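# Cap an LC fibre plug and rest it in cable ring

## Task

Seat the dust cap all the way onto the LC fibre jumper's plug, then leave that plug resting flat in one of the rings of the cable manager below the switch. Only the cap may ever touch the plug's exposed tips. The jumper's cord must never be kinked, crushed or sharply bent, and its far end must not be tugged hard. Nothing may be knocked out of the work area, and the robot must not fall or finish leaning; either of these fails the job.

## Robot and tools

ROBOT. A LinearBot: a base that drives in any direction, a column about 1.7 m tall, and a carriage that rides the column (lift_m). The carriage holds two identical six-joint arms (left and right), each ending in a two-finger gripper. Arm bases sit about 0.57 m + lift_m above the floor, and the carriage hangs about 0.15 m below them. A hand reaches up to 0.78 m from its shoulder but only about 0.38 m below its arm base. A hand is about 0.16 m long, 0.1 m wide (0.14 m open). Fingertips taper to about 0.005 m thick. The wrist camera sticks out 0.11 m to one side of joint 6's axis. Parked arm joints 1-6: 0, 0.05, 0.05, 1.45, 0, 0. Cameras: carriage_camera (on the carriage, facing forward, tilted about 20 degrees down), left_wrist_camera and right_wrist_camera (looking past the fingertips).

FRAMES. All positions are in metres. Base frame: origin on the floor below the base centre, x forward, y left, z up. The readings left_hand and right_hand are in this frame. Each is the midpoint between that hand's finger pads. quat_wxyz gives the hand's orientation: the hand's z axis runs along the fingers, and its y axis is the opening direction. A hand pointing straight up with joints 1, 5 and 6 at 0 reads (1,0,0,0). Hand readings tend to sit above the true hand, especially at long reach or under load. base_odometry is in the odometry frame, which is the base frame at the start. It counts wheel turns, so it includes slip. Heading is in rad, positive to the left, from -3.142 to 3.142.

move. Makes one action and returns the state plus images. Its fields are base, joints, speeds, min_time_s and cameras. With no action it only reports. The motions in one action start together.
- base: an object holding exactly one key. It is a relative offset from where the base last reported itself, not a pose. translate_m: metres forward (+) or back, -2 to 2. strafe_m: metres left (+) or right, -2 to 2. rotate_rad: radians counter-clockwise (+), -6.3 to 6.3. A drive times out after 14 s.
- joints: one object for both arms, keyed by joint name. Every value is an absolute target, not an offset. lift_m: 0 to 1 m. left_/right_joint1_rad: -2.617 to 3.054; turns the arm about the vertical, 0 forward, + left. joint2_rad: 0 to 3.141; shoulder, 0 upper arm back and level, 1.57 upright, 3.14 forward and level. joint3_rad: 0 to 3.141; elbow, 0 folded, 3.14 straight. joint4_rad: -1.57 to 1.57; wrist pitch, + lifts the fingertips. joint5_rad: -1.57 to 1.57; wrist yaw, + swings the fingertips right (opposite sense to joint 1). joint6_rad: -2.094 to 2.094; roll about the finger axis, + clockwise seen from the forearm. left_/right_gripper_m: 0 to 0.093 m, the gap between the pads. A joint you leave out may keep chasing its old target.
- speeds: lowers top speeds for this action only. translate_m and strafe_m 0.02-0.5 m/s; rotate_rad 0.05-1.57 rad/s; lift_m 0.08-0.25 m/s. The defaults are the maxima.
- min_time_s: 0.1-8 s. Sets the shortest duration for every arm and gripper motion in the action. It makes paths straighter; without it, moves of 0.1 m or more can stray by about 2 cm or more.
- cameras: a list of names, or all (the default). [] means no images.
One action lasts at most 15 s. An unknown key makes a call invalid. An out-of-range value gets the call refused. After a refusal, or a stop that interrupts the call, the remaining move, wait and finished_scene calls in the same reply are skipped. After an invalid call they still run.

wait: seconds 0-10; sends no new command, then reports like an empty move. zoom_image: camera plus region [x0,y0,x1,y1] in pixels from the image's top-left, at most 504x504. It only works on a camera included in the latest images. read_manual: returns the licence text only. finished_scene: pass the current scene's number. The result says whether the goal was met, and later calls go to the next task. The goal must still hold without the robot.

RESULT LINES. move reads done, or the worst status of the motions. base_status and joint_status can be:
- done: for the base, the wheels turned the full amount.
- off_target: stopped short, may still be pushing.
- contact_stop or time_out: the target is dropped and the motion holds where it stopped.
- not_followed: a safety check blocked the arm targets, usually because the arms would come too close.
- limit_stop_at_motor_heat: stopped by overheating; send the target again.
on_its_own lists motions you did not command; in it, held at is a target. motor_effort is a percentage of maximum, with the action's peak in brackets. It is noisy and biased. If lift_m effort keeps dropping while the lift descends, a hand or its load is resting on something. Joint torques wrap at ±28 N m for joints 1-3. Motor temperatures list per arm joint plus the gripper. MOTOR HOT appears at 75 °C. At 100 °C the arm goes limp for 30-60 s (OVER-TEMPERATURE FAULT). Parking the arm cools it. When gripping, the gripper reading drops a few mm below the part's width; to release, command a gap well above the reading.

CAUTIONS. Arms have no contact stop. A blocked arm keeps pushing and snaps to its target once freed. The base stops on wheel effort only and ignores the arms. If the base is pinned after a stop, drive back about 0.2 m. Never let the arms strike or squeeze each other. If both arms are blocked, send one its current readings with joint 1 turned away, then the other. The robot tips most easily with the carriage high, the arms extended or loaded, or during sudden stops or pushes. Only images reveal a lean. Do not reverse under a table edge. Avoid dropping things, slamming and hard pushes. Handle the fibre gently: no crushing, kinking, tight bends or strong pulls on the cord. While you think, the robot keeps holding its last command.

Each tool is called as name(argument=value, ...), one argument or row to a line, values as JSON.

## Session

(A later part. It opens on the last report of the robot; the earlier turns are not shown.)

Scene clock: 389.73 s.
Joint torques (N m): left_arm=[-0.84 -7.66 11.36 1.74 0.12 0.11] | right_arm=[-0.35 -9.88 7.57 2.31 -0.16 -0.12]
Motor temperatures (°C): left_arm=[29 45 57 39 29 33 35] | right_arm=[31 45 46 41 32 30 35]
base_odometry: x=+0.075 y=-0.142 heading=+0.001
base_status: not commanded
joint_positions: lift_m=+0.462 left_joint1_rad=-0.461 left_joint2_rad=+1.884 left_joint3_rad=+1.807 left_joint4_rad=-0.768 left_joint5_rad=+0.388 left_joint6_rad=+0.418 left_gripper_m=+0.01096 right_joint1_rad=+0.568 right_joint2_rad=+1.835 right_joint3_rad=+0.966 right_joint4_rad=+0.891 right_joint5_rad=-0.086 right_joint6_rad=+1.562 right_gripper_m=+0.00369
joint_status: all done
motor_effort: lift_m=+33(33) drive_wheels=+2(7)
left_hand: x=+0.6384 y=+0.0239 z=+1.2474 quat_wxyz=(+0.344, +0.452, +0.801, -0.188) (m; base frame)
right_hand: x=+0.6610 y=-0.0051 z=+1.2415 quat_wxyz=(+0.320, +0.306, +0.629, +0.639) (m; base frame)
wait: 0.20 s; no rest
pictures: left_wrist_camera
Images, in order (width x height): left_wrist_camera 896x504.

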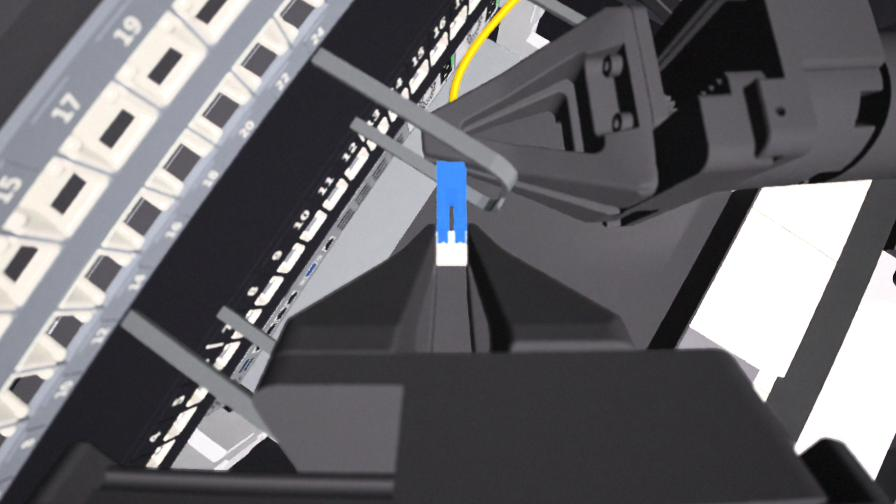

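move(
  joints={"left_joint1_rad":-0.480,"left_joint2_rad":1.921,"left_joint3_rad":1.866,"left_joint4_rad":-0.757,"left_joint5_rad":0.371},
  min_time_s=1.2,
  cameras=[],
)

move(
  joints={"left_joint1_rad":-0.486,"left_joint2_rad":1.937,"left_joint3_rad":1.883,"left_joint4_rad":-0.757,"left_joint5_rad":0.368},
  min_time_s=1.2,
  cameras=[],
)

wait(
  seconds=0.2,
  cameras=["left_wrist_camera"],
)

zoom_image(
  camera="left_wrist_camera",
  region=[410, 170, 500, 260],
)

Scene clock: 397.70 s.
Joint torques (N m): left_arm=[-1.07 -7.36 11.17 1.88 0.13 0.11] | right_arm=[-0.35 -9.87 7.57 2.32 -0.17 -0.12]
Motor temperatures (°C): left_arm=[29 45 57 40 29 33 35] | right_arm=[31 45 46 41 32 30 35]
move: done
base_odometry: x=+0.075 y=-0.142 heading=+0.001
base_status: not commanded
joint_positions: lift_m=+0.462 left_joint1_rad=-0.466 left_joint2_rad=+1.897 left_joint3_rad=+1.829 left_joint4_rad=-0.784 left_joint5_rad=+0.381 left_joint6_rad=+0.418 left_gripper_m=+0.01096 right_joint1_rad=+0.568 right_joint2_rad=+1.835 right_joint3_rad=+0.966 right_joint4_rad=+0.891 right_joint5_rad=-0.084 right_joint6_rad=+1.562 right_gripper_m=+0.00369
joint_status: all done
motor_effort: lift_m=+33(33) drive_wheels=+3(7)
left_hand: x=+0.6396 y=+0.0222 z=+1.2473 quat_wxyz=(+0.341, +0.453, +0.802, -0.185) (m; base frame)
right_hand: x=+0.6611 y=-0.0052 z=+1.2415 quat_wxyz=(+0.320, +0.307, +0.628, +0.639) (m; base frame)
pictures: none
No camera images: "cameras" was empty.

Scene clock: 399.20 s.
Joint torques (N m): left_arm=[-1.37 -6.95 11.02 2.03 0.15 0.11] | right_arm=[-0.32 -9.85 7.56 2.32 -0.18 -0.12]
Motor temperatures (°C): left_arm=[29 45 58 40 29 33 35] | right_arm=[31 45 46 41 32 30 35]
move: off_target
base_odometry: x=+0.075 y=-0.142 heading=+0.001
base_status: not commanded
joint_positions: lift_m=+0.462 left_joint1_rad=-0.468 left_joint2_rad=+1.908 left_joint3_rad=+1.848 left_joint4_rad=-0.798 left_joint5_rad=+0.376 left_joint6_rad=+0.418 left_gripper_m=+0.01096 right_joint1_rad=+0.568 right_joint2_rad=+1.835 right_joint3_rad=+0.966 right_joint4_rad=+0.891 right_joint5_rad=-0.083 right_joint6_rad=+1.562 right_gripper_m=+0.00369
joint_status: left_joint4_rad off_target (ended at -0.798, target -0.757); the others done
motor_effort: lift_m=+33(33) drive_wheels=+1(6)
left_hand: x=+0.6404 y=+0.0211 z=+1.2470 quat_wxyz=(+0.338, +0.454, +0.804, -0.184) (m; base frame)
right_hand: x=+0.6612 y=-0.0054 z=+1.2415 quat_wxyz=(+0.320, +0.307, +0.628, +0.639) (m; base frame)
pictures: none
No camera images: "cameras" was empty.

Scene clock: 399.40 s.
Joint torques (N m): left_arm=[-1.37 -6.99 10.96 2.03 0.16 0.11] | right_arm=[-0.35 -9.88 7.56 2.32 -0.18 -0.13]
Motor temperatures (°C): left_arm=[29 45 58 40 29 33 35] | right_arm=[31 45 46 41 32 30 35]
base_odometry: x=+0.075 y=-0.142 heading=+0.001
base_status: not commanded
joint_positions: lift_m=+0.462 left_joint1_rad=-0.468 left_joint2_rad=+1.908 left_joint3_rad=+1.848 left_joint4_rad=-0.798 left_joint5_rad=+0.376 left_joint6_rad=+0.418 left_gripper_m=+0.01096 right_joint1_rad=+0.568 right_joint2_rad=+1.835 right_joint3_rad=+0.966 right_joint4_rad=+0.891 right_joint5_rad=-0.083 right_joint6_rad=+1.562 right_gripper_m=+0.00369
joint_status: left_joint4_rad off_target (ended at -0.798, target -0.757); the others done
motor_effort: lift_m=+33(33) drive_wheels=+2(6)
left_hand: x=+0.6404 y=+0.0211 z=+1.2472 quat_wxyz=(+0.338, +0.454, +0.804, -0.184) (m; base frame)
right_hand: x=+0.6612 y=-0.0054 z=+1.2415 quat_wxyz=(+0.320, +0.307, +0.628, +0.639) (m; base frame)
wait: 0.20 s; no rest
pictures: left_wrist_camera
Images, in order (width x height): left_wrist_camera 896x504.

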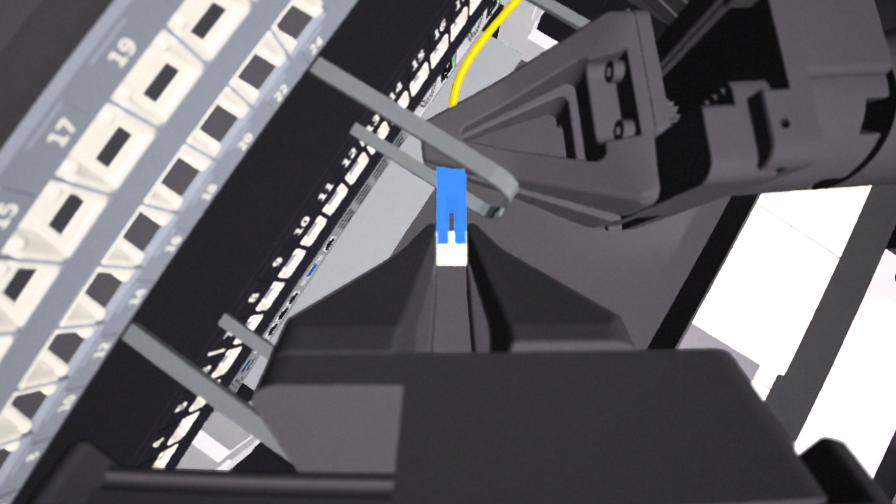

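Scaled by 5.600 from the camera's 896x504 image, which has a finer 1280x720 frame.

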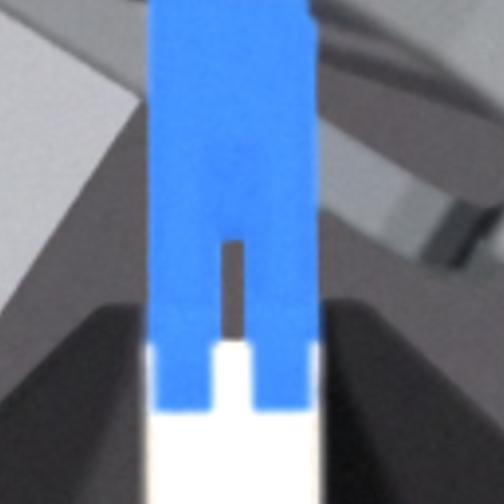

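move(
  joints={"left_joint1_rad":-0.502,"left_joint2_rad":1.955,"left_joint3_rad":1.895,"left_joint4_rad":-0.74,"left_joint5_rad":0.366},
  min_time_s=1.2,
  cameras=[],
)

wait(
  seconds=0.2,
  cameras=["left_wrist_camera"],
)

zoom_image(
  camera="left_wrist_camera",
  region=[410, 170, 500, 260],
)

Scene clock: 408.57 s.
Joint torques (N m): left_arm=[-2.17 -6.26 10.71 2.32 0.26 0.1] | right_arm=[-0.35 -9.88 7.56 2.32 -0.24 -0.13]
Motor temperatures (°C): left_arm=[29 45 59 40 29 33 35] | right_arm=[31 45 46 41 32 30 35]
move: off_target
base_odometry: x=+0.075 y=-0.142 heading=+0.001
base_status: not commanded
joint_positions: lift_m=+0.462 left_joint1_rad=-0.475 left_joint2_rad=+1.916 left_joint3_rad=+1.863 left_joint4_rad=-0.808 left_joint5_rad=+0.362 left_joint6_rad=+0.418 left_gripper_m=+0.01096 right_joint1_rad=+0.568 right_joint2_rad=+1.835 right_joint3_rad=+0.966 right_joint4_rad=+0.891 right_joint5_rad=-0.078 right_joint6_rad=+1.562 right_gripper_m=+0.00369
joint_status: left_joint1_rad off_target (ended at -0.474, target -0.502); left_joint4_rad off_target (ended at -0.808, target -0.740); the others done
motor_effort: lift_m=+33(33) drive_wheels=+5(6)
left_hand: x=+0.6412 y=+0.0196 z=+1.2469 quat_wxyz=(+0.337, +0.455, +0.805, -0.178) (m; base frame)
right_hand: x=+0.6618 y=-0.0062 z=+1.2415 quat_wxyz=(+0.322, +0.309, +0.627, +0.638) (m; base frame)
pictures: none
No camera images: "cameras" was empty.

Scene clock: 408.77 s.
Joint torques (N m): left_arm=[-2.17 -6.22 10.7 2.33 0.27 0.11] | right_arm=[-0.35 -9.87 7.56 2.31 -0.24 -0.12]
Motor temperatures (°C): left_arm=[29 45 59 40 29 33 35] | right_arm=[31 45 46 41 32 30 35]
base_odometry: x=+0.075 y=-0.142 heading=+0.001
base_status: not commanded
joint_positions: lift_m=+0.462 left_joint1_rad=-0.475 left_joint2_rad=+1.916 left_joint3_rad=+1.863 left_joint4_rad=-0.808 left_joint5_rad=+0.362 left_joint6_rad=+0.418 left_gripper_m=+0.01096 right_joint1_rad=+0.568 right_joint2_rad=+1.835 right_joint3_rad=+0.966 right_joint4_rad=+0.891 right_joint5_rad=-0.078 right_joint6_rad=+1.562 right_gripper_m=+0.00369
joint_status: left_joint1_rad off_target (ended at -0.474, target -0.502); left_joint4_rad off_target (ended at -0.808, target -0.740); the others done
motor_effort: lift_m=+33(33) drive_wheels=+2(6)
left_hand: x=+0.6412 y=+0.0196 z=+1.2469 quat_wxyz=(+0.337, +0.455, +0.805, -0.178) (m; base frame)
right_hand: x=+0.6618 y=-0.0062 z=+1.2415 quat_wxyz=(+0.322, +0.309, +0.627, +0.638) (m; base frame)
wait: 0.20 s; no rest
pictures: left_wrist_camera
Images, in order (width x height): left_wrist_camera 896x504.

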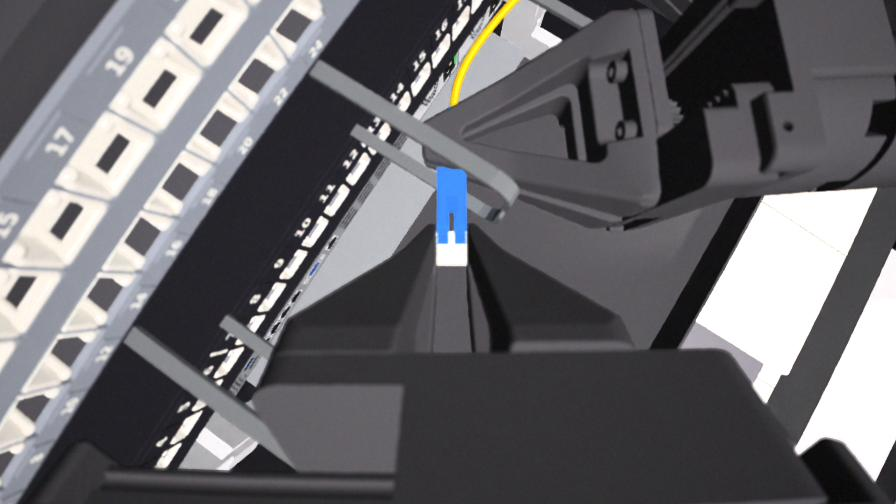

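Scaled by 5.600 from the camera's 896x504 image, which has a finer 1280x720 frame.

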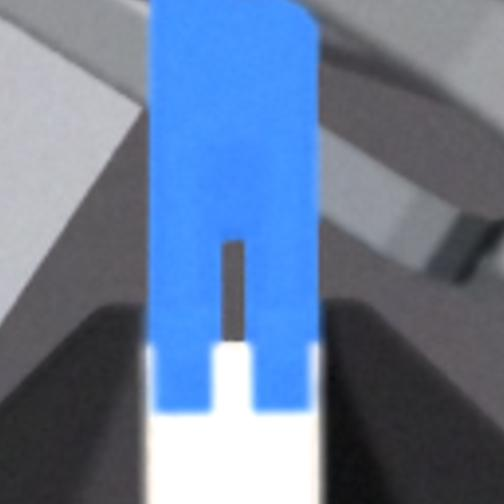

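move(
  joints={"left_joint1_rad":-0.476,"left_joint2_rad":1.925,"left_joint3_rad":1.87,"left_joint4_rad":-0.79,"left_joint5_rad":0.366},
  min_time_s=0.6,
  cameras=[],
)

move(
  joints={"left_gripper_m":0.026},
  min_time_s=1,
  cameras=["left_wrist_camera"],
)

move(
  joints={"left_joint1_rad":-0.43,"left_joint2_rad":1.80,"left_joint3_rad":1.74,"left_joint4_rad":-0.79,"left_joint5_rad":0.385},
  min_time_s=1.5,
  cameras=["left_wrist_camera"],
)

Scene clock: 414.87 s.
Joint torques (N m): left_arm=[-0.1 -8.69 8.53 1.8 0.27 0.1] | right_arm=[-0.35 -9.87 7.56 2.32 -0.24 -0.12]
Motor temperatures (°C): left_arm=[29 45 59 41 29 33 35] | right_arm=[31 45 46 41 32 30 35]
move: done
base_odometry: x=+0.075 y=-0.142 heading=+0.001
base_status: not commanded
joint_positions: lift_m=+0.462 left_joint1_rad=-0.474 left_joint2_rad=+1.916 left_joint3_rad=+1.863 left_joint4_rad=-0.812 left_joint5_rad=+0.361 left_joint6_rad=+0.418 left_gripper_m=+0.01096 right_joint1_rad=+0.568 right_joint2_rad=+1.835 right_joint3_rad=+0.966 right_joint4_rad=+0.891 right_joint5_rad=-0.078 right_joint6_rad=+1.562 right_gripper_m=+0.00369
joint_status: all done
motor_effort: lift_m=+33(33) drive_wheels=+0(6)
left_hand: x=+0.6409 y=+0.0203 z=+1.2463 quat_wxyz=(+0.335, +0.454, +0.806, -0.178) (m; base frame)
right_hand: x=+0.6618 y=-0.0062 z=+1.2415 quat_wxyz=(+0.322, +0.309, +0.627, +0.638) (m; base frame)
pictures: none
No camera images: "cameras" was empty.

Scene clock: 416.17 s.
Joint torques (N m): left_arm=[0.17 -8.68 8.49 1.89 0.18 0.11] | right_arm=[-0.47 -9.87 7.57 2.32 -0.2 -0.12]
Motor temperatures (°C): left_arm=[29 45 58 41 29 33 35] | right_arm=[31 45 46 41 32 30 35]
move: done
base_odometry: x=+0.075 y=-0.142 heading=+0.001
base_status: not commanded
joint_positions: lift_m=+0.462 left_joint1_rad=-0.478 left_joint2_rad=+1.916 left_joint3_rad=+1.863 left_joint4_rad=-0.821 left_joint5_rad=+0.372 left_joint6_rad=+0.418 left_gripper_m=+0.02585 right_joint1_rad=+0.569 right_joint2_rad=+1.835 right_joint3_rad=+0.966 right_joint4_rad=+0.891 right_joint5_rad=-0.082 right_joint6_rad=+1.562 right_gripper_m=+0.00369
joint_status: all done
motor_effort: lift_m=+33(33) drive_wheels=+2(6)
left_hand: x=+0.6372 y=+0.0181 z=+1.2454 quat_wxyz=(+0.330, +0.457, +0.805, -0.184) (m; base frame)
right_hand: x=+0.6610 y=-0.0051 z=+1.2415 quat_wxyz=(+0.321, +0.307, +0.628, +0.639) (m; base frame)
pictures: left_wrist_camera
Images, in order (width x height): left_wrist_camera 896x504.

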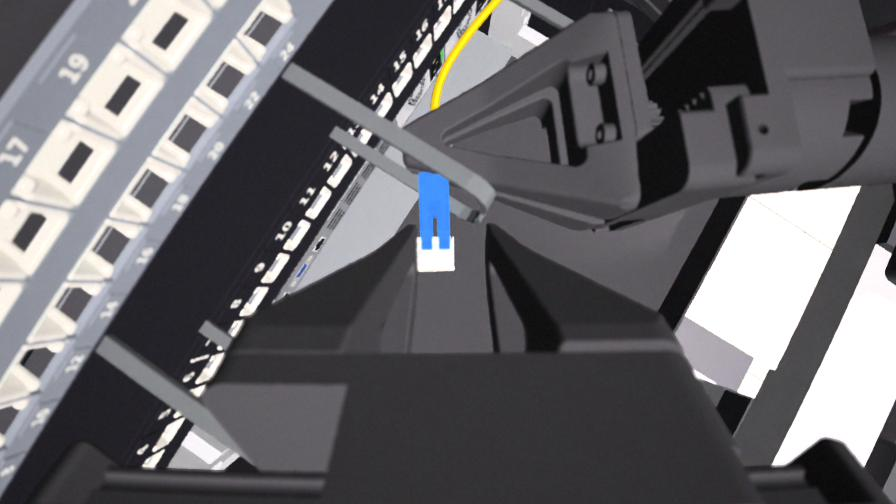

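Scene clock: 417.97 s.
Joint torques (N m): left_arm=[0.59 -11.92 6.57 1.65 0.29 0.1] | right_arm=[-0.47 -9.88 7.58 2.32 -0.19 -0.13]
Motor temperatures (°C): left_arm=[29 46 58 41 29 33 35] | right_arm=[31 45 46 41 32 30 35]
move: done
base_odometry: x=+0.075 y=-0.142 heading=+0.001
base_status: not commanded
joint_positions: lift_m=+0.462 left_joint1_rad=-0.437 left_joint2_rad=+1.838 left_joint3_rad=+1.756 left_joint4_rad=-0.800 left_joint5_rad=+0.379 left_joint6_rad=+0.418 left_gripper_m=+0.02589 right_joint1_rad=+0.569 right_joint2_rad=+1.835 right_joint3_rad=+0.966 right_joint4_rad=+0.891 right_joint5_rad=-0.082 right_joint6_rad=+1.562 right_gripper_m=+0.00369
joint_status: all done
motor_effort: lift_m=+33(33) drive_wheels=+4(7)
left_hand: x=+0.6299 y=+0.0430 z=+1.2434 quat_wxyz=(+0.330, +0.441, +0.815, -0.181) (m; base frame)
right_hand: x=+0.6610 y=-0.0050 z=+1.2415 quat_wxyz=(+0.320, +0.307, +0.628, +0.639) (m; base frame)
pictures: left_wrist_camera
Images, in order (width x height): left_wrist_camera 896x504.

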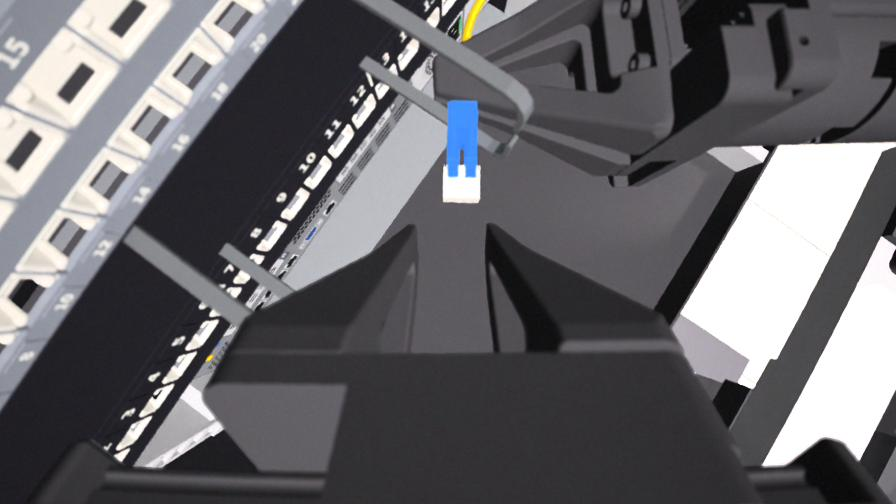

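move(
  joints={"left_joint1_rad":-0.22,"left_joint2_rad":1.75,"left_joint3_rad":1.70,"left_joint4_rad":-0.9,"left_joint5_rad":0.5,"left_joint6_rad":0.6},
  min_time_s=1.2,
  cameras=[],
)

move(
  joints={"right_joint1_rad":0.6496,"right_joint2_rad":1.8166,"right_joint3_rad":0.9476,"right_joint4_rad":0.868,"right_joint5_rad":0.1856},
  min_time_s=1.7,
  cameras=[],
)

move(
  joints={"right_joint1_rad":0.853,"right_joint2_rad":1.93,"right_joint3_rad":1.104,"right_joint4_rad":0.828,"right_joint5_rad":0.855},
  min_time_s=2.5,
)

wait(
  seconds=0.2,
)

Scene clock: 426.03 s.
Joint torques (N m): left_arm=[-0.17 -9.25 6.49 1.44 0.2 0.11] | right_arm=[-0.51 -9.84 7.57 2.31 -0.18 -0.13]
Motor temperatures (°C): left_arm=[29 48 56 40 29 33 34] | right_arm=[31 45 46 42 32 30 35]
move: done
base_odometry: x=+0.075 y=-0.142 heading=+0.001
base_status: not commanded
joint_positions: lift_m=+0.462 left_joint1_rad=-0.217 left_joint2_rad=+1.765 left_joint3_rad=+1.715 left_joint4_rad=-0.904 left_joint5_rad=+0.514 left_joint6_rad=+0.589 left_gripper_m=+0.02589 right_joint1_rad=+0.570 right_joint2_rad=+1.835 right_joint3_rad=+0.966 right_joint4_rad=+0.892 right_joint5_rad=-0.081 right_joint6_rad=+1.562 right_gripper_m=+0.00369
joint_status: all done
motor_effort: lift_m=+33(33) drive_wheels=+4(6)
left_hand: x=+0.6347 y=+0.1278 z=+1.2539 quat_wxyz=(+0.333, +0.433, +0.817, -0.184) (m; base frame)
right_hand: x=+0.6609 y=-0.0048 z=+1.2416 quat_wxyz=(+0.321, +0.307, +0.628, +0.639) (m; base frame)
pictures: none
No camera images: "cameras" was empty.

Scene clock: 428.03 s.
Joint torques (N m): left_arm=[-0.2 -9.29 6.42 1.43 0.19 0.11] | right_arm=[0.38 -11.75 5.29 2.34 0.17 -0.12]
Motor temperatures (°C): left_arm=[29 48 56 40 29 33 34] | right_arm=[31 45 46 42 32 30 35]
move: done
base_odometry: x=+0.075 y=-0.142 heading=+0.001
base_status: not commanded
joint_positions: lift_m=+0.462 left_joint1_rad=-0.217 left_joint2_rad=+1.765 left_joint3_rad=+1.715 left_joint4_rad=-0.904 left_joint5_rad=+0.512 left_joint6_rad=+0.590 left_gripper_m=+0.02589 right_joint1_rad=+0.645 right_joint2_rad=+1.835 right_joint3_rad=+0.966 right_joint4_rad=+0.892 right_joint5_rad=+0.169 right_joint6_rad=+1.562 right_gripper_m=+0.00369
joint_status: all done
motor_effort: lift_m=+33(33) drive_wheels=+2(6)
left_hand: x=+0.6348 y=+0.1281 z=+1.2538 quat_wxyz=(+0.333, +0.433, +0.818, -0.183) (m; base frame)
right_hand: x=+0.6611 y=-0.0075 z=+1.2415 quat_wxyz=(+0.373, +0.363, +0.598, +0.610) (m; base frame)
pictures: none
No camera images: "cameras" was empty.

Scene clock: 430.83 s.
Joint torques (N m): left_arm=[-0.17 -9.26 6.43 1.44 0.19 0.11] | right_arm=[0.51 -9.05 8.77 2.04 0.14 -0.12]
Motor temperatures (°C): left_arm=[29 49 55 40 29 33 34] | right_arm=[31 45 46 42 32 30 35]
move: done
base_odometry: x=+0.075 y=-0.142 heading=+0.001
base_status: not commanded
joint_positions: lift_m=+0.462 left_joint1_rad=-0.217 left_joint2_rad=+1.765 left_joint3_rad=+1.715 left_joint4_rad=-0.904 left_joint5_rad=+0.512 left_joint6_rad=+0.590 left_gripper_m=+0.02589 right_joint1_rad=+0.848 right_joint2_rad=+1.913 right_joint3_rad=+1.081 right_joint4_rad=+0.846 right_joint5_rad=+0.843 right_joint6_rad=+1.562 right_gripper_m=+0.00369
joint_status: all done
motor_effort: lift_m=+33(33) drive_wheels=-1(6)
left_hand: x=+0.6348 y=+0.1281 z=+1.2538 quat_wxyz=(+0.333, +0.433, +0.818, -0.183) (m; base frame)
right_hand: x=+0.6465 y=-0.0123 z=+1.2405 quat_wxyz=(+0.501, +0.497, +0.498, +0.504) (m; base frame)
pictures: carriage_camera, left_wrist_camera, right_wrist_camera
Images, in order (width x height): carriage_camera 896x504, left_wrist_camera 896x504, right_wrist_camera 896x504.

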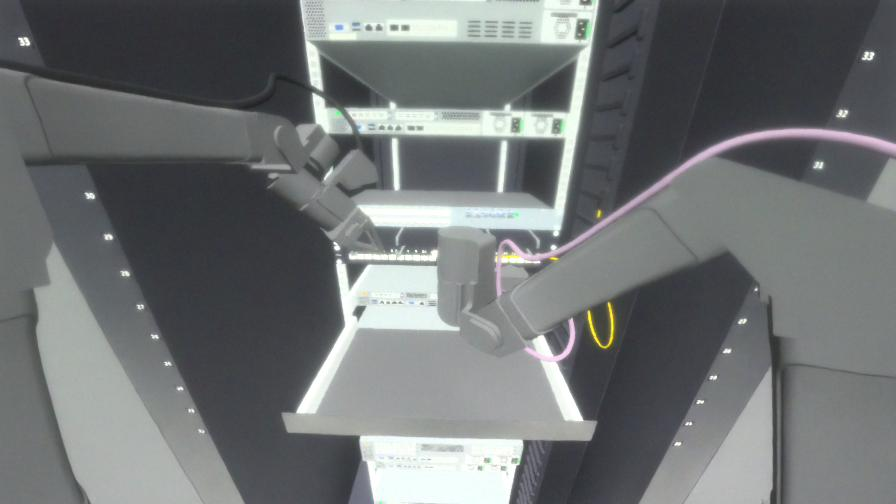

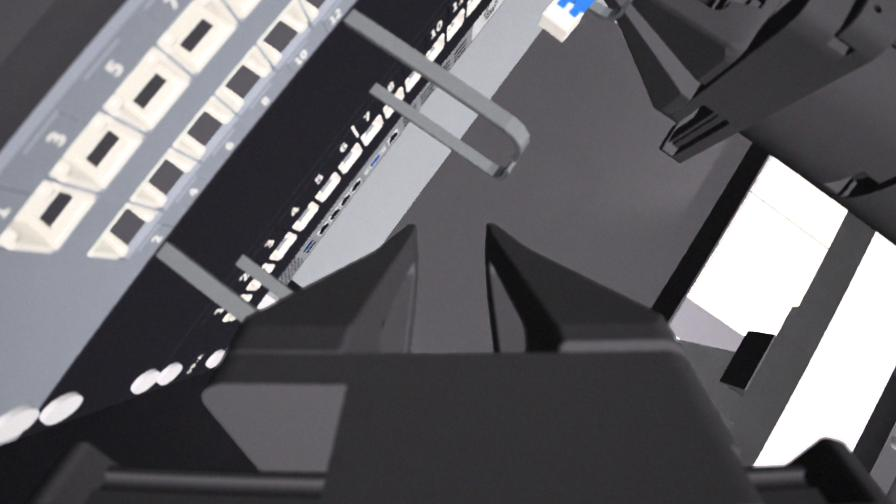

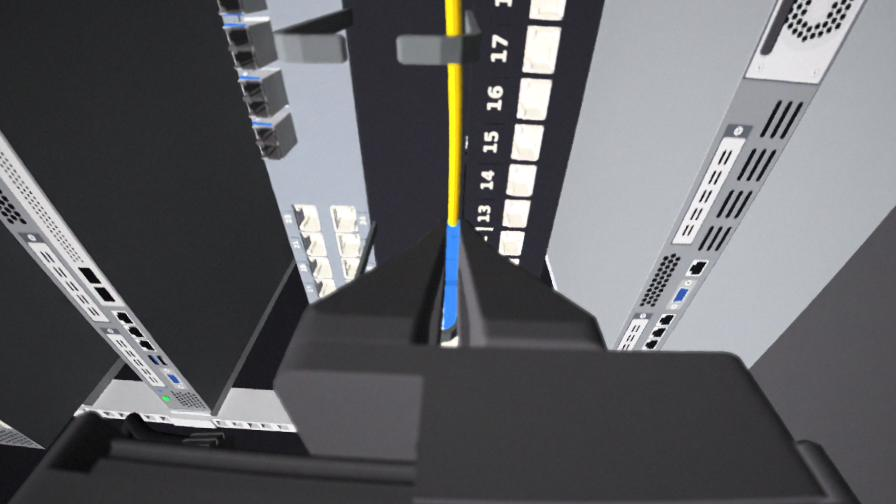

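Scene clock: 431.03 s.
Joint torques (N m): left_arm=[-0.16 -9.26 6.45 1.43 0.19 0.11] | right_arm=[0.53 -9.03 8.79 2.06 0.13 -0.13]
Motor temperatures (°C): left_arm=[29 49 55 40 29 33 34] | right_arm=[31 45 46 42 32 30 35]
base_odometry: x=+0.075 y=-0.142 heading=+0.001
base_status: not commanded
joint_positions: lift_m=+0.462 left_joint1_rad=-0.217 left_joint2_rad=+1.765 left_joint3_rad=+1.715 left_joint4_rad=-0.904 left_joint5_rad=+0.512 left_joint6_rad=+0.590 left_gripper_m=+0.02589 right_joint1_rad=+0.848 right_joint2_rad=+1.913 right_joint3_rad=+1.081 right_joint4_rad=+0.846 right_joint5_rad=+0.843 right_joint6_rad=+1.562 right_gripper_m=+0.00369
joint_status: all done
motor_effort: lift_m=+33(33) drive_wheels=+7(6)
left_hand: x=+0.6348 y=+0.1281 z=+1.2538 quat_wxyz=(+0.333, +0.433, +0.818, -0.183) (m; base frame)
right_hand: x=+0.6465 y=-0.0124 z=+1.2405 quat_wxyz=(+0.501, +0.497, +0.498, +0.504) (m; base frame)
wait: 0.20 s; no rest
pictures: carriage_camera, left_wrist_camera, right_wrist_camera
Images, in order (width x height): carriage_camera 896x504, left_wrist_camera 896x504, right_wrist_camera 896x504.

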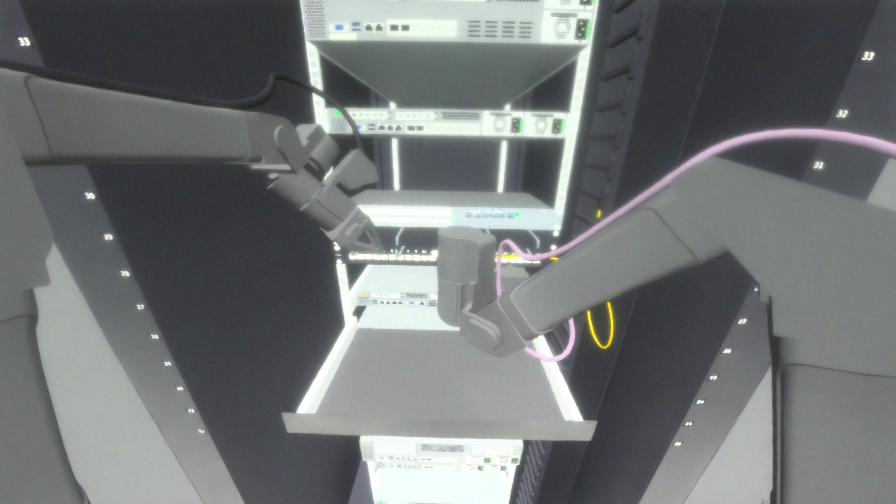

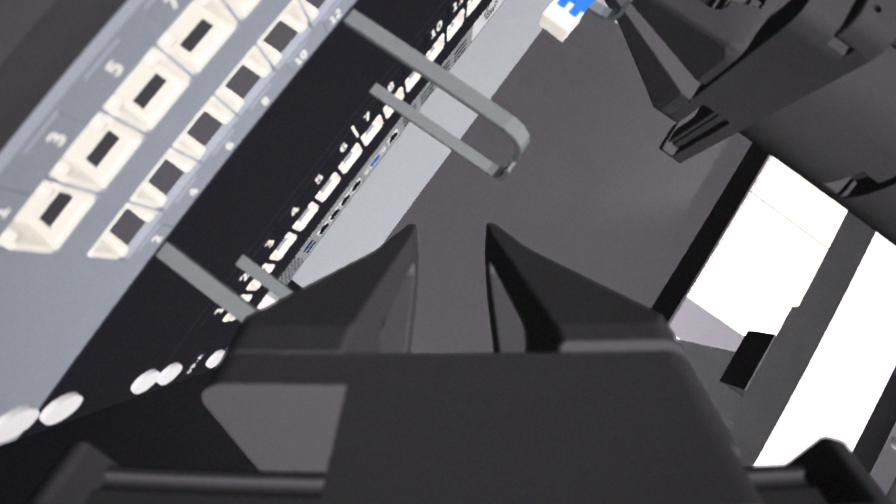

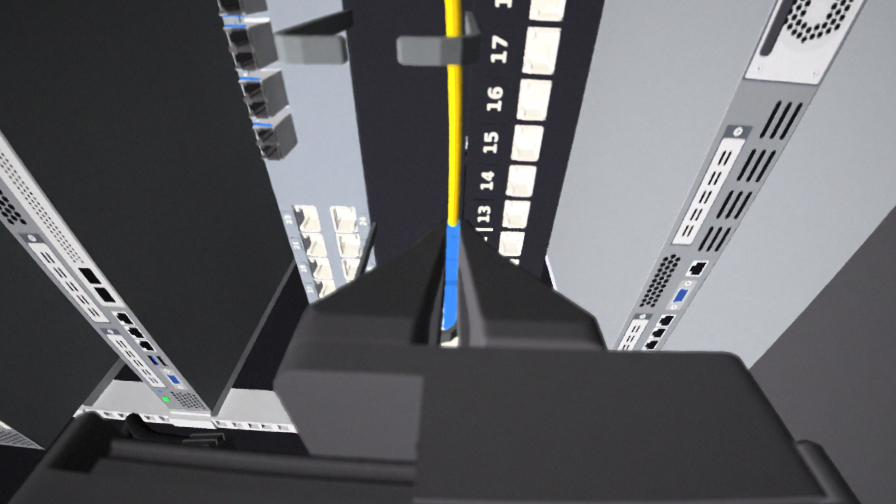

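move(
  joints={"right_gripper_m":0.022},
  min_time_s=1.2,
  cameras=["right_wrist_camera"],
)

move(
  joints={"right_joint1_rad":0.874,"right_joint2_rad":1.836,"right_joint3_rad":1.008,"right_joint4_rad":0.85,"right_joint5_rad":0.874},
  min_time_s=1.5,
  cameras=["right_wrist_camera"],
)

move(
  joints={"right_joint1_rad":0.926,"right_joint2_rad":1.64,"right_joint3_rad":0.75,"right_joint4_rad":0.902,"right_joint5_rad":0.926},
  min_time_s=2,
)

wait(
  seconds=0.2,
)

Scene clock: 439.80 s.
Joint torques (N m): left_arm=[-0.16 -9.24 6.42 1.44 0.19 0.11] | right_arm=[0.51 -9.05 8.75 2.08 0.11 -0.12]
Motor temperatures (°C): left_arm=[29 49 54 40 29 33 34] | right_arm=[31 45 46 42 32 30 35]
move: done
base_odometry: x=+0.075 y=-0.142 heading=+0.001
base_status: not commanded
joint_positions: lift_m=+0.462 left_joint1_rad=-0.217 left_joint2_rad=+1.765 left_joint3_rad=+1.715 left_joint4_rad=-0.904 left_joint5_rad=+0.512 left_joint6_rad=+0.590 left_gripper_m=+0.02589 right_joint1_rad=+0.848 right_joint2_rad=+1.913 right_joint3_rad=+1.082 right_joint4_rad=+0.843 right_joint5_rad=+0.845 right_joint6_rad=+1.562 right_gripper_m=+0.02189
joint_status: all done
motor_effort: lift_m=+33(33) drive_wheels=+4(5)
left_hand: x=+0.6348 y=+0.1281 z=+1.2538 quat_wxyz=(+0.333, +0.433, +0.818, -0.183) (m; base frame)
right_hand: x=+0.6465 y=-0.0127 z=+1.2402 quat_wxyz=(+0.501, +0.498, +0.498, +0.503) (m; base frame)
pictures: right_wrist_camera
Images, in order (width x height): right_wrist_camera 896x504.

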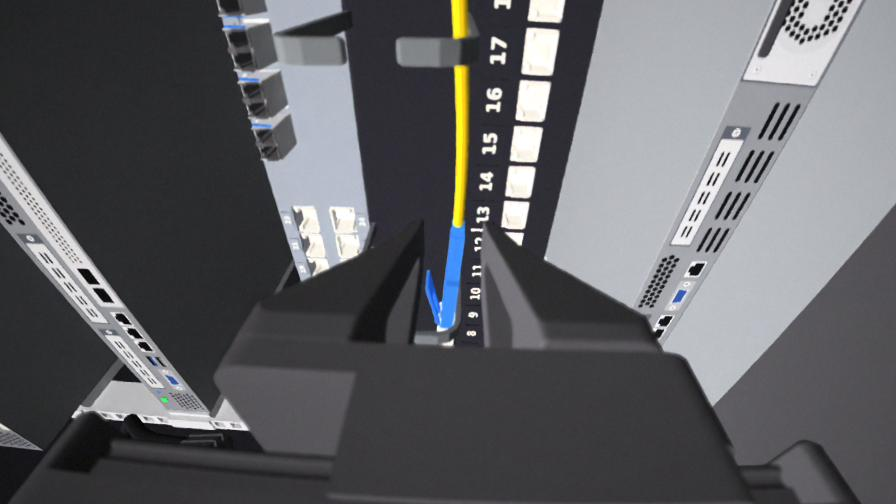

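Scene clock: 441.60 s.
Joint torques (N m): left_arm=[-0.16 -9.25 6.45 1.43 0.2 0.11] | right_arm=[0.57 -12.46 5.5 2.27 0.11 -0.13]
Motor temperatures (°C): left_arm=[29 49 53 40 29 33 34] | right_arm=[31 45 45 42 32 30 35]
move: done
base_odometry: x=+0.075 y=-0.142 heading=+0.001
base_status: not commanded
joint_positions: lift_m=+0.462 left_joint1_rad=-0.217 left_joint2_rad=+1.765 left_joint3_rad=+1.715 left_joint4_rad=-0.904 left_joint5_rad=+0.512 left_joint6_rad=+0.590 left_gripper_m=+0.02589 right_joint1_rad=+0.868 right_joint2_rad=+1.861 right_joint3_rad=+1.022 right_joint4_rad=+0.848 right_joint5_rad=+0.864 right_joint6_rad=+1.562 right_gripper_m=+0.02189
joint_status: all done
motor_effort: lift_m=+33(33) drive_wheels=+2(5)
left_hand: x=+0.6348 y=+0.1281 z=+1.2538 quat_wxyz=(+0.333, +0.433, +0.818, -0.183) (m; base frame)
right_hand: x=+0.6314 y=-0.0179 z=+1.2418 quat_wxyz=(+0.501, +0.497, +0.500, +0.502) (m; base frame)
pictures: right_wrist_camera
Images, in order (width x height): right_wrist_camera 896x504.

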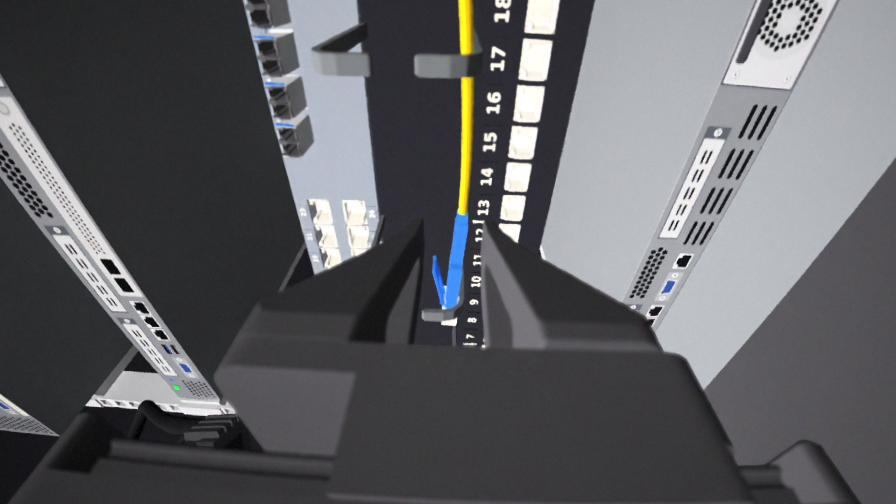

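Scene clock: 443.90 s.
Joint torques (N m): left_arm=[-0.14 -9.26 6.43 1.44 0.2 0.11] | right_arm=[0.57 -9.78 5.34 2.25 0.12 -0.13]
Motor temperatures (°C): left_arm=[29 50 53 40 29 33 34] | right_arm=[31 45 45 42 32 30 35]
move: done
base_odometry: x=+0.075 y=-0.142 heading=+0.001
base_status: not commanded
joint_positions: lift_m=+0.462 left_joint1_rad=-0.217 left_joint2_rad=+1.765 left_joint3_rad=+1.715 left_joint4_rad=-0.904 left_joint5_rad=+0.512 left_joint6_rad=+0.590 left_gripper_m=+0.02589 right_joint1_rad=+0.920 right_joint2_rad=+1.661 right_joint3_rad=+0.763 right_joint4_rad=+0.899 right_joint5_rad=+0.915 right_joint6_rad=+1.562 right_gripper_m=+0.02189
joint_status: all done
motor_effort: lift_m=+33(33) drive_wheels=+0(6)
left_hand: x=+0.6348 y=+0.1281 z=+1.2538 quat_wxyz=(+0.333, +0.433, +0.818, -0.182) (m; base frame)
right_hand: x=+0.5794 y=-0.0536 z=+1.2388 quat_wxyz=(+0.501, +0.497, +0.503, +0.500) (m; base frame)
pictures: carriage_camera, left_wrist_camera, right_wrist_camera
Images, in order (width x height): carriage_camera 896x504, left_wrist_camera 896x504, right_wrist_camera 896x504.

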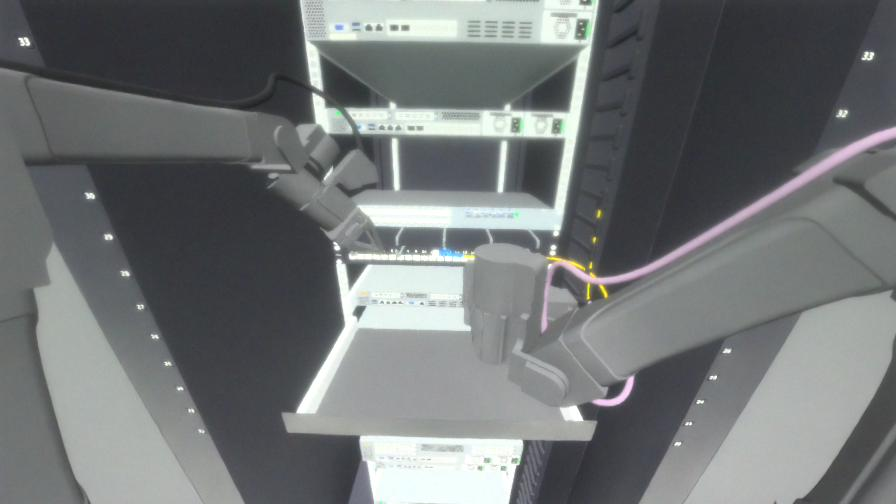

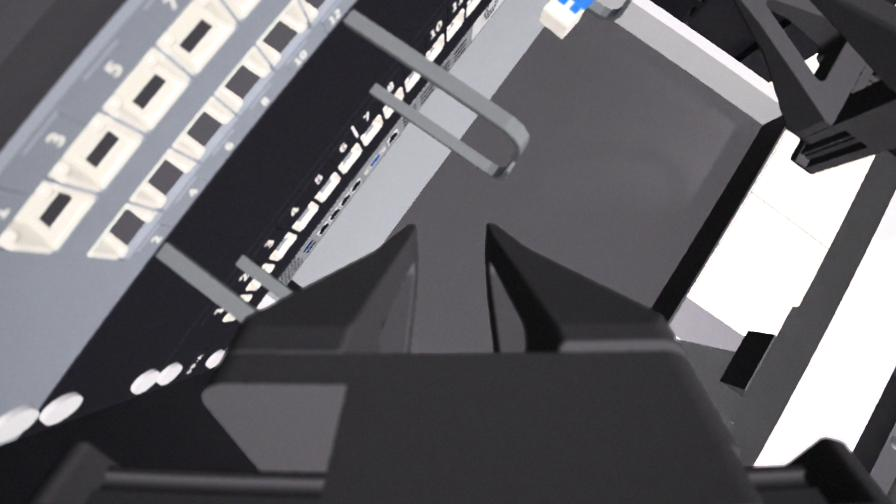

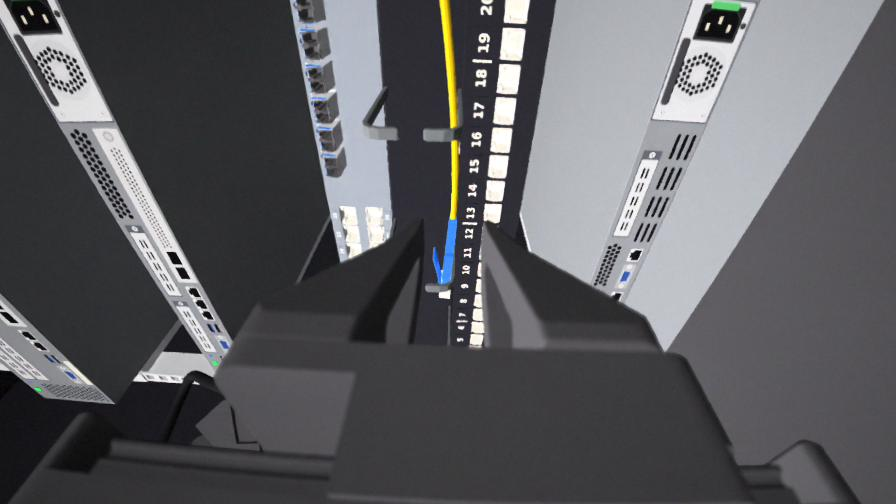

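Scene clock: 444.10 s.
Joint torques (N m): left_arm=[-0.17 -9.26 6.43 1.44 0.2 0.11] | right_arm=[0.57 -9.77 5.35 2.26 0.11 -0.12]
Motor temperatures (°C): left_arm=[29 50 53 40 29 33 34] | right_arm=[31 45 45 42 32 30 35]
base_odometry: x=+0.075 y=-0.142 heading=+0.001
base_status: not commanded
joint_positions: lift_m=+0.462 left_joint1_rad=-0.217 left_joint2_rad=+1.765 left_joint3_rad=+1.715 left_joint4_rad=-0.904 left_joint5_rad=+0.512 left_joint6_rad=+0.590 left_gripper_m=+0.02589 right_joint1_rad=+0.920 right_joint2_rad=+1.661 right_joint3_rad=+0.763 right_joint4_rad=+0.900 right_joint5_rad=+0.916 right_joint6_rad=+1.562 right_gripper_m=+0.02189
joint_status: all done
motor_effort: lift_m=+33(33) drive_wheels=+4(6)
left_hand: x=+0.6348 y=+0.1281 z=+1.2538 quat_wxyz=(+0.333, +0.433, +0.818, -0.182) (m; base frame)
right_hand: x=+0.5794 y=-0.0537 z=+1.2389 quat_wxyz=(+0.501, +0.497, +0.502, +0.500) (m; base frame)
wait: 0.20 s; no rest
pictures: carriage_camera, left_wrist_camera, right_wrist_camera
Images, in order (width x height): carriage_camera 896x504, left_wrist_camera 896x504, right_wrist_camera 896x504.

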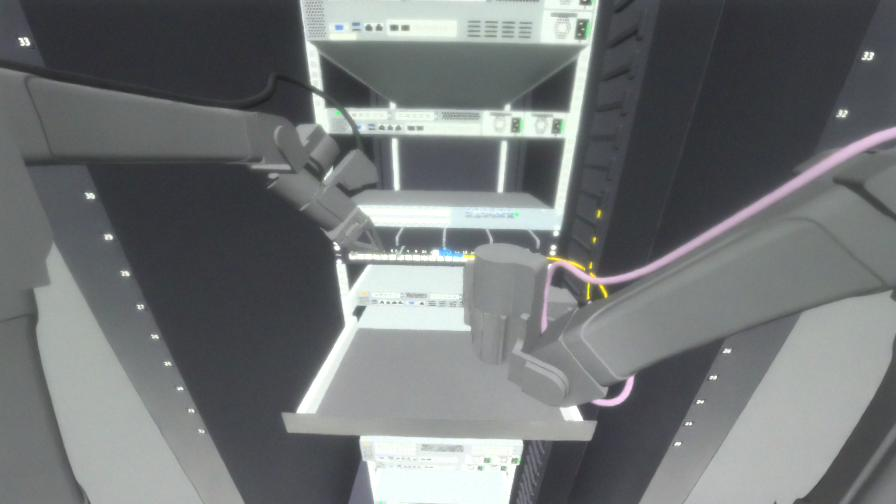

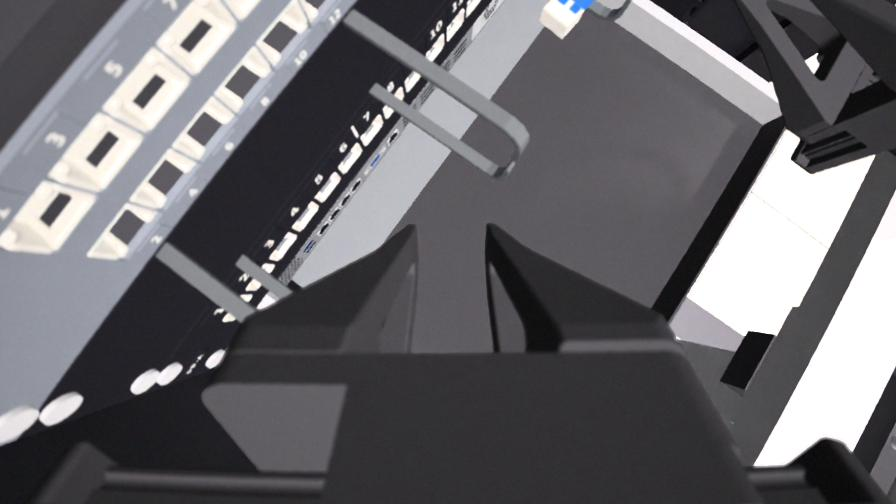

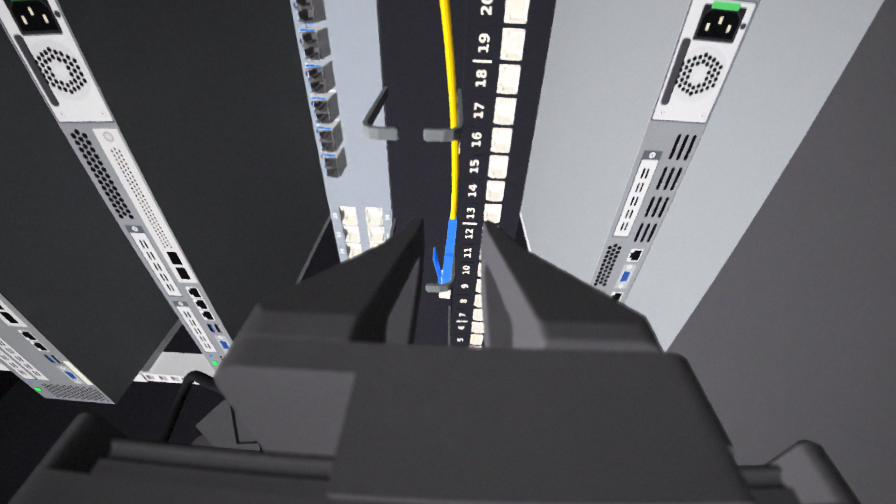

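zoom_image(
  camera="carriage_camera",
  region=[400, 230, 480, 275],
)

Scaled by 6.300 from the camera's 896x504 image, which has a finer 1280x720 frame.

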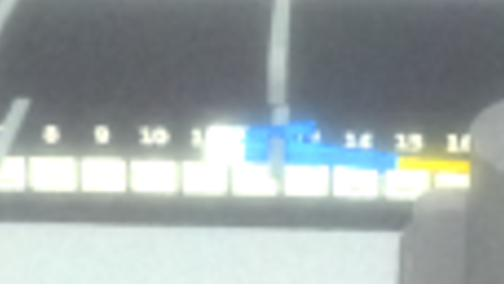

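finished_scene(
  scene=2,
)

The scene is finished: the task was done.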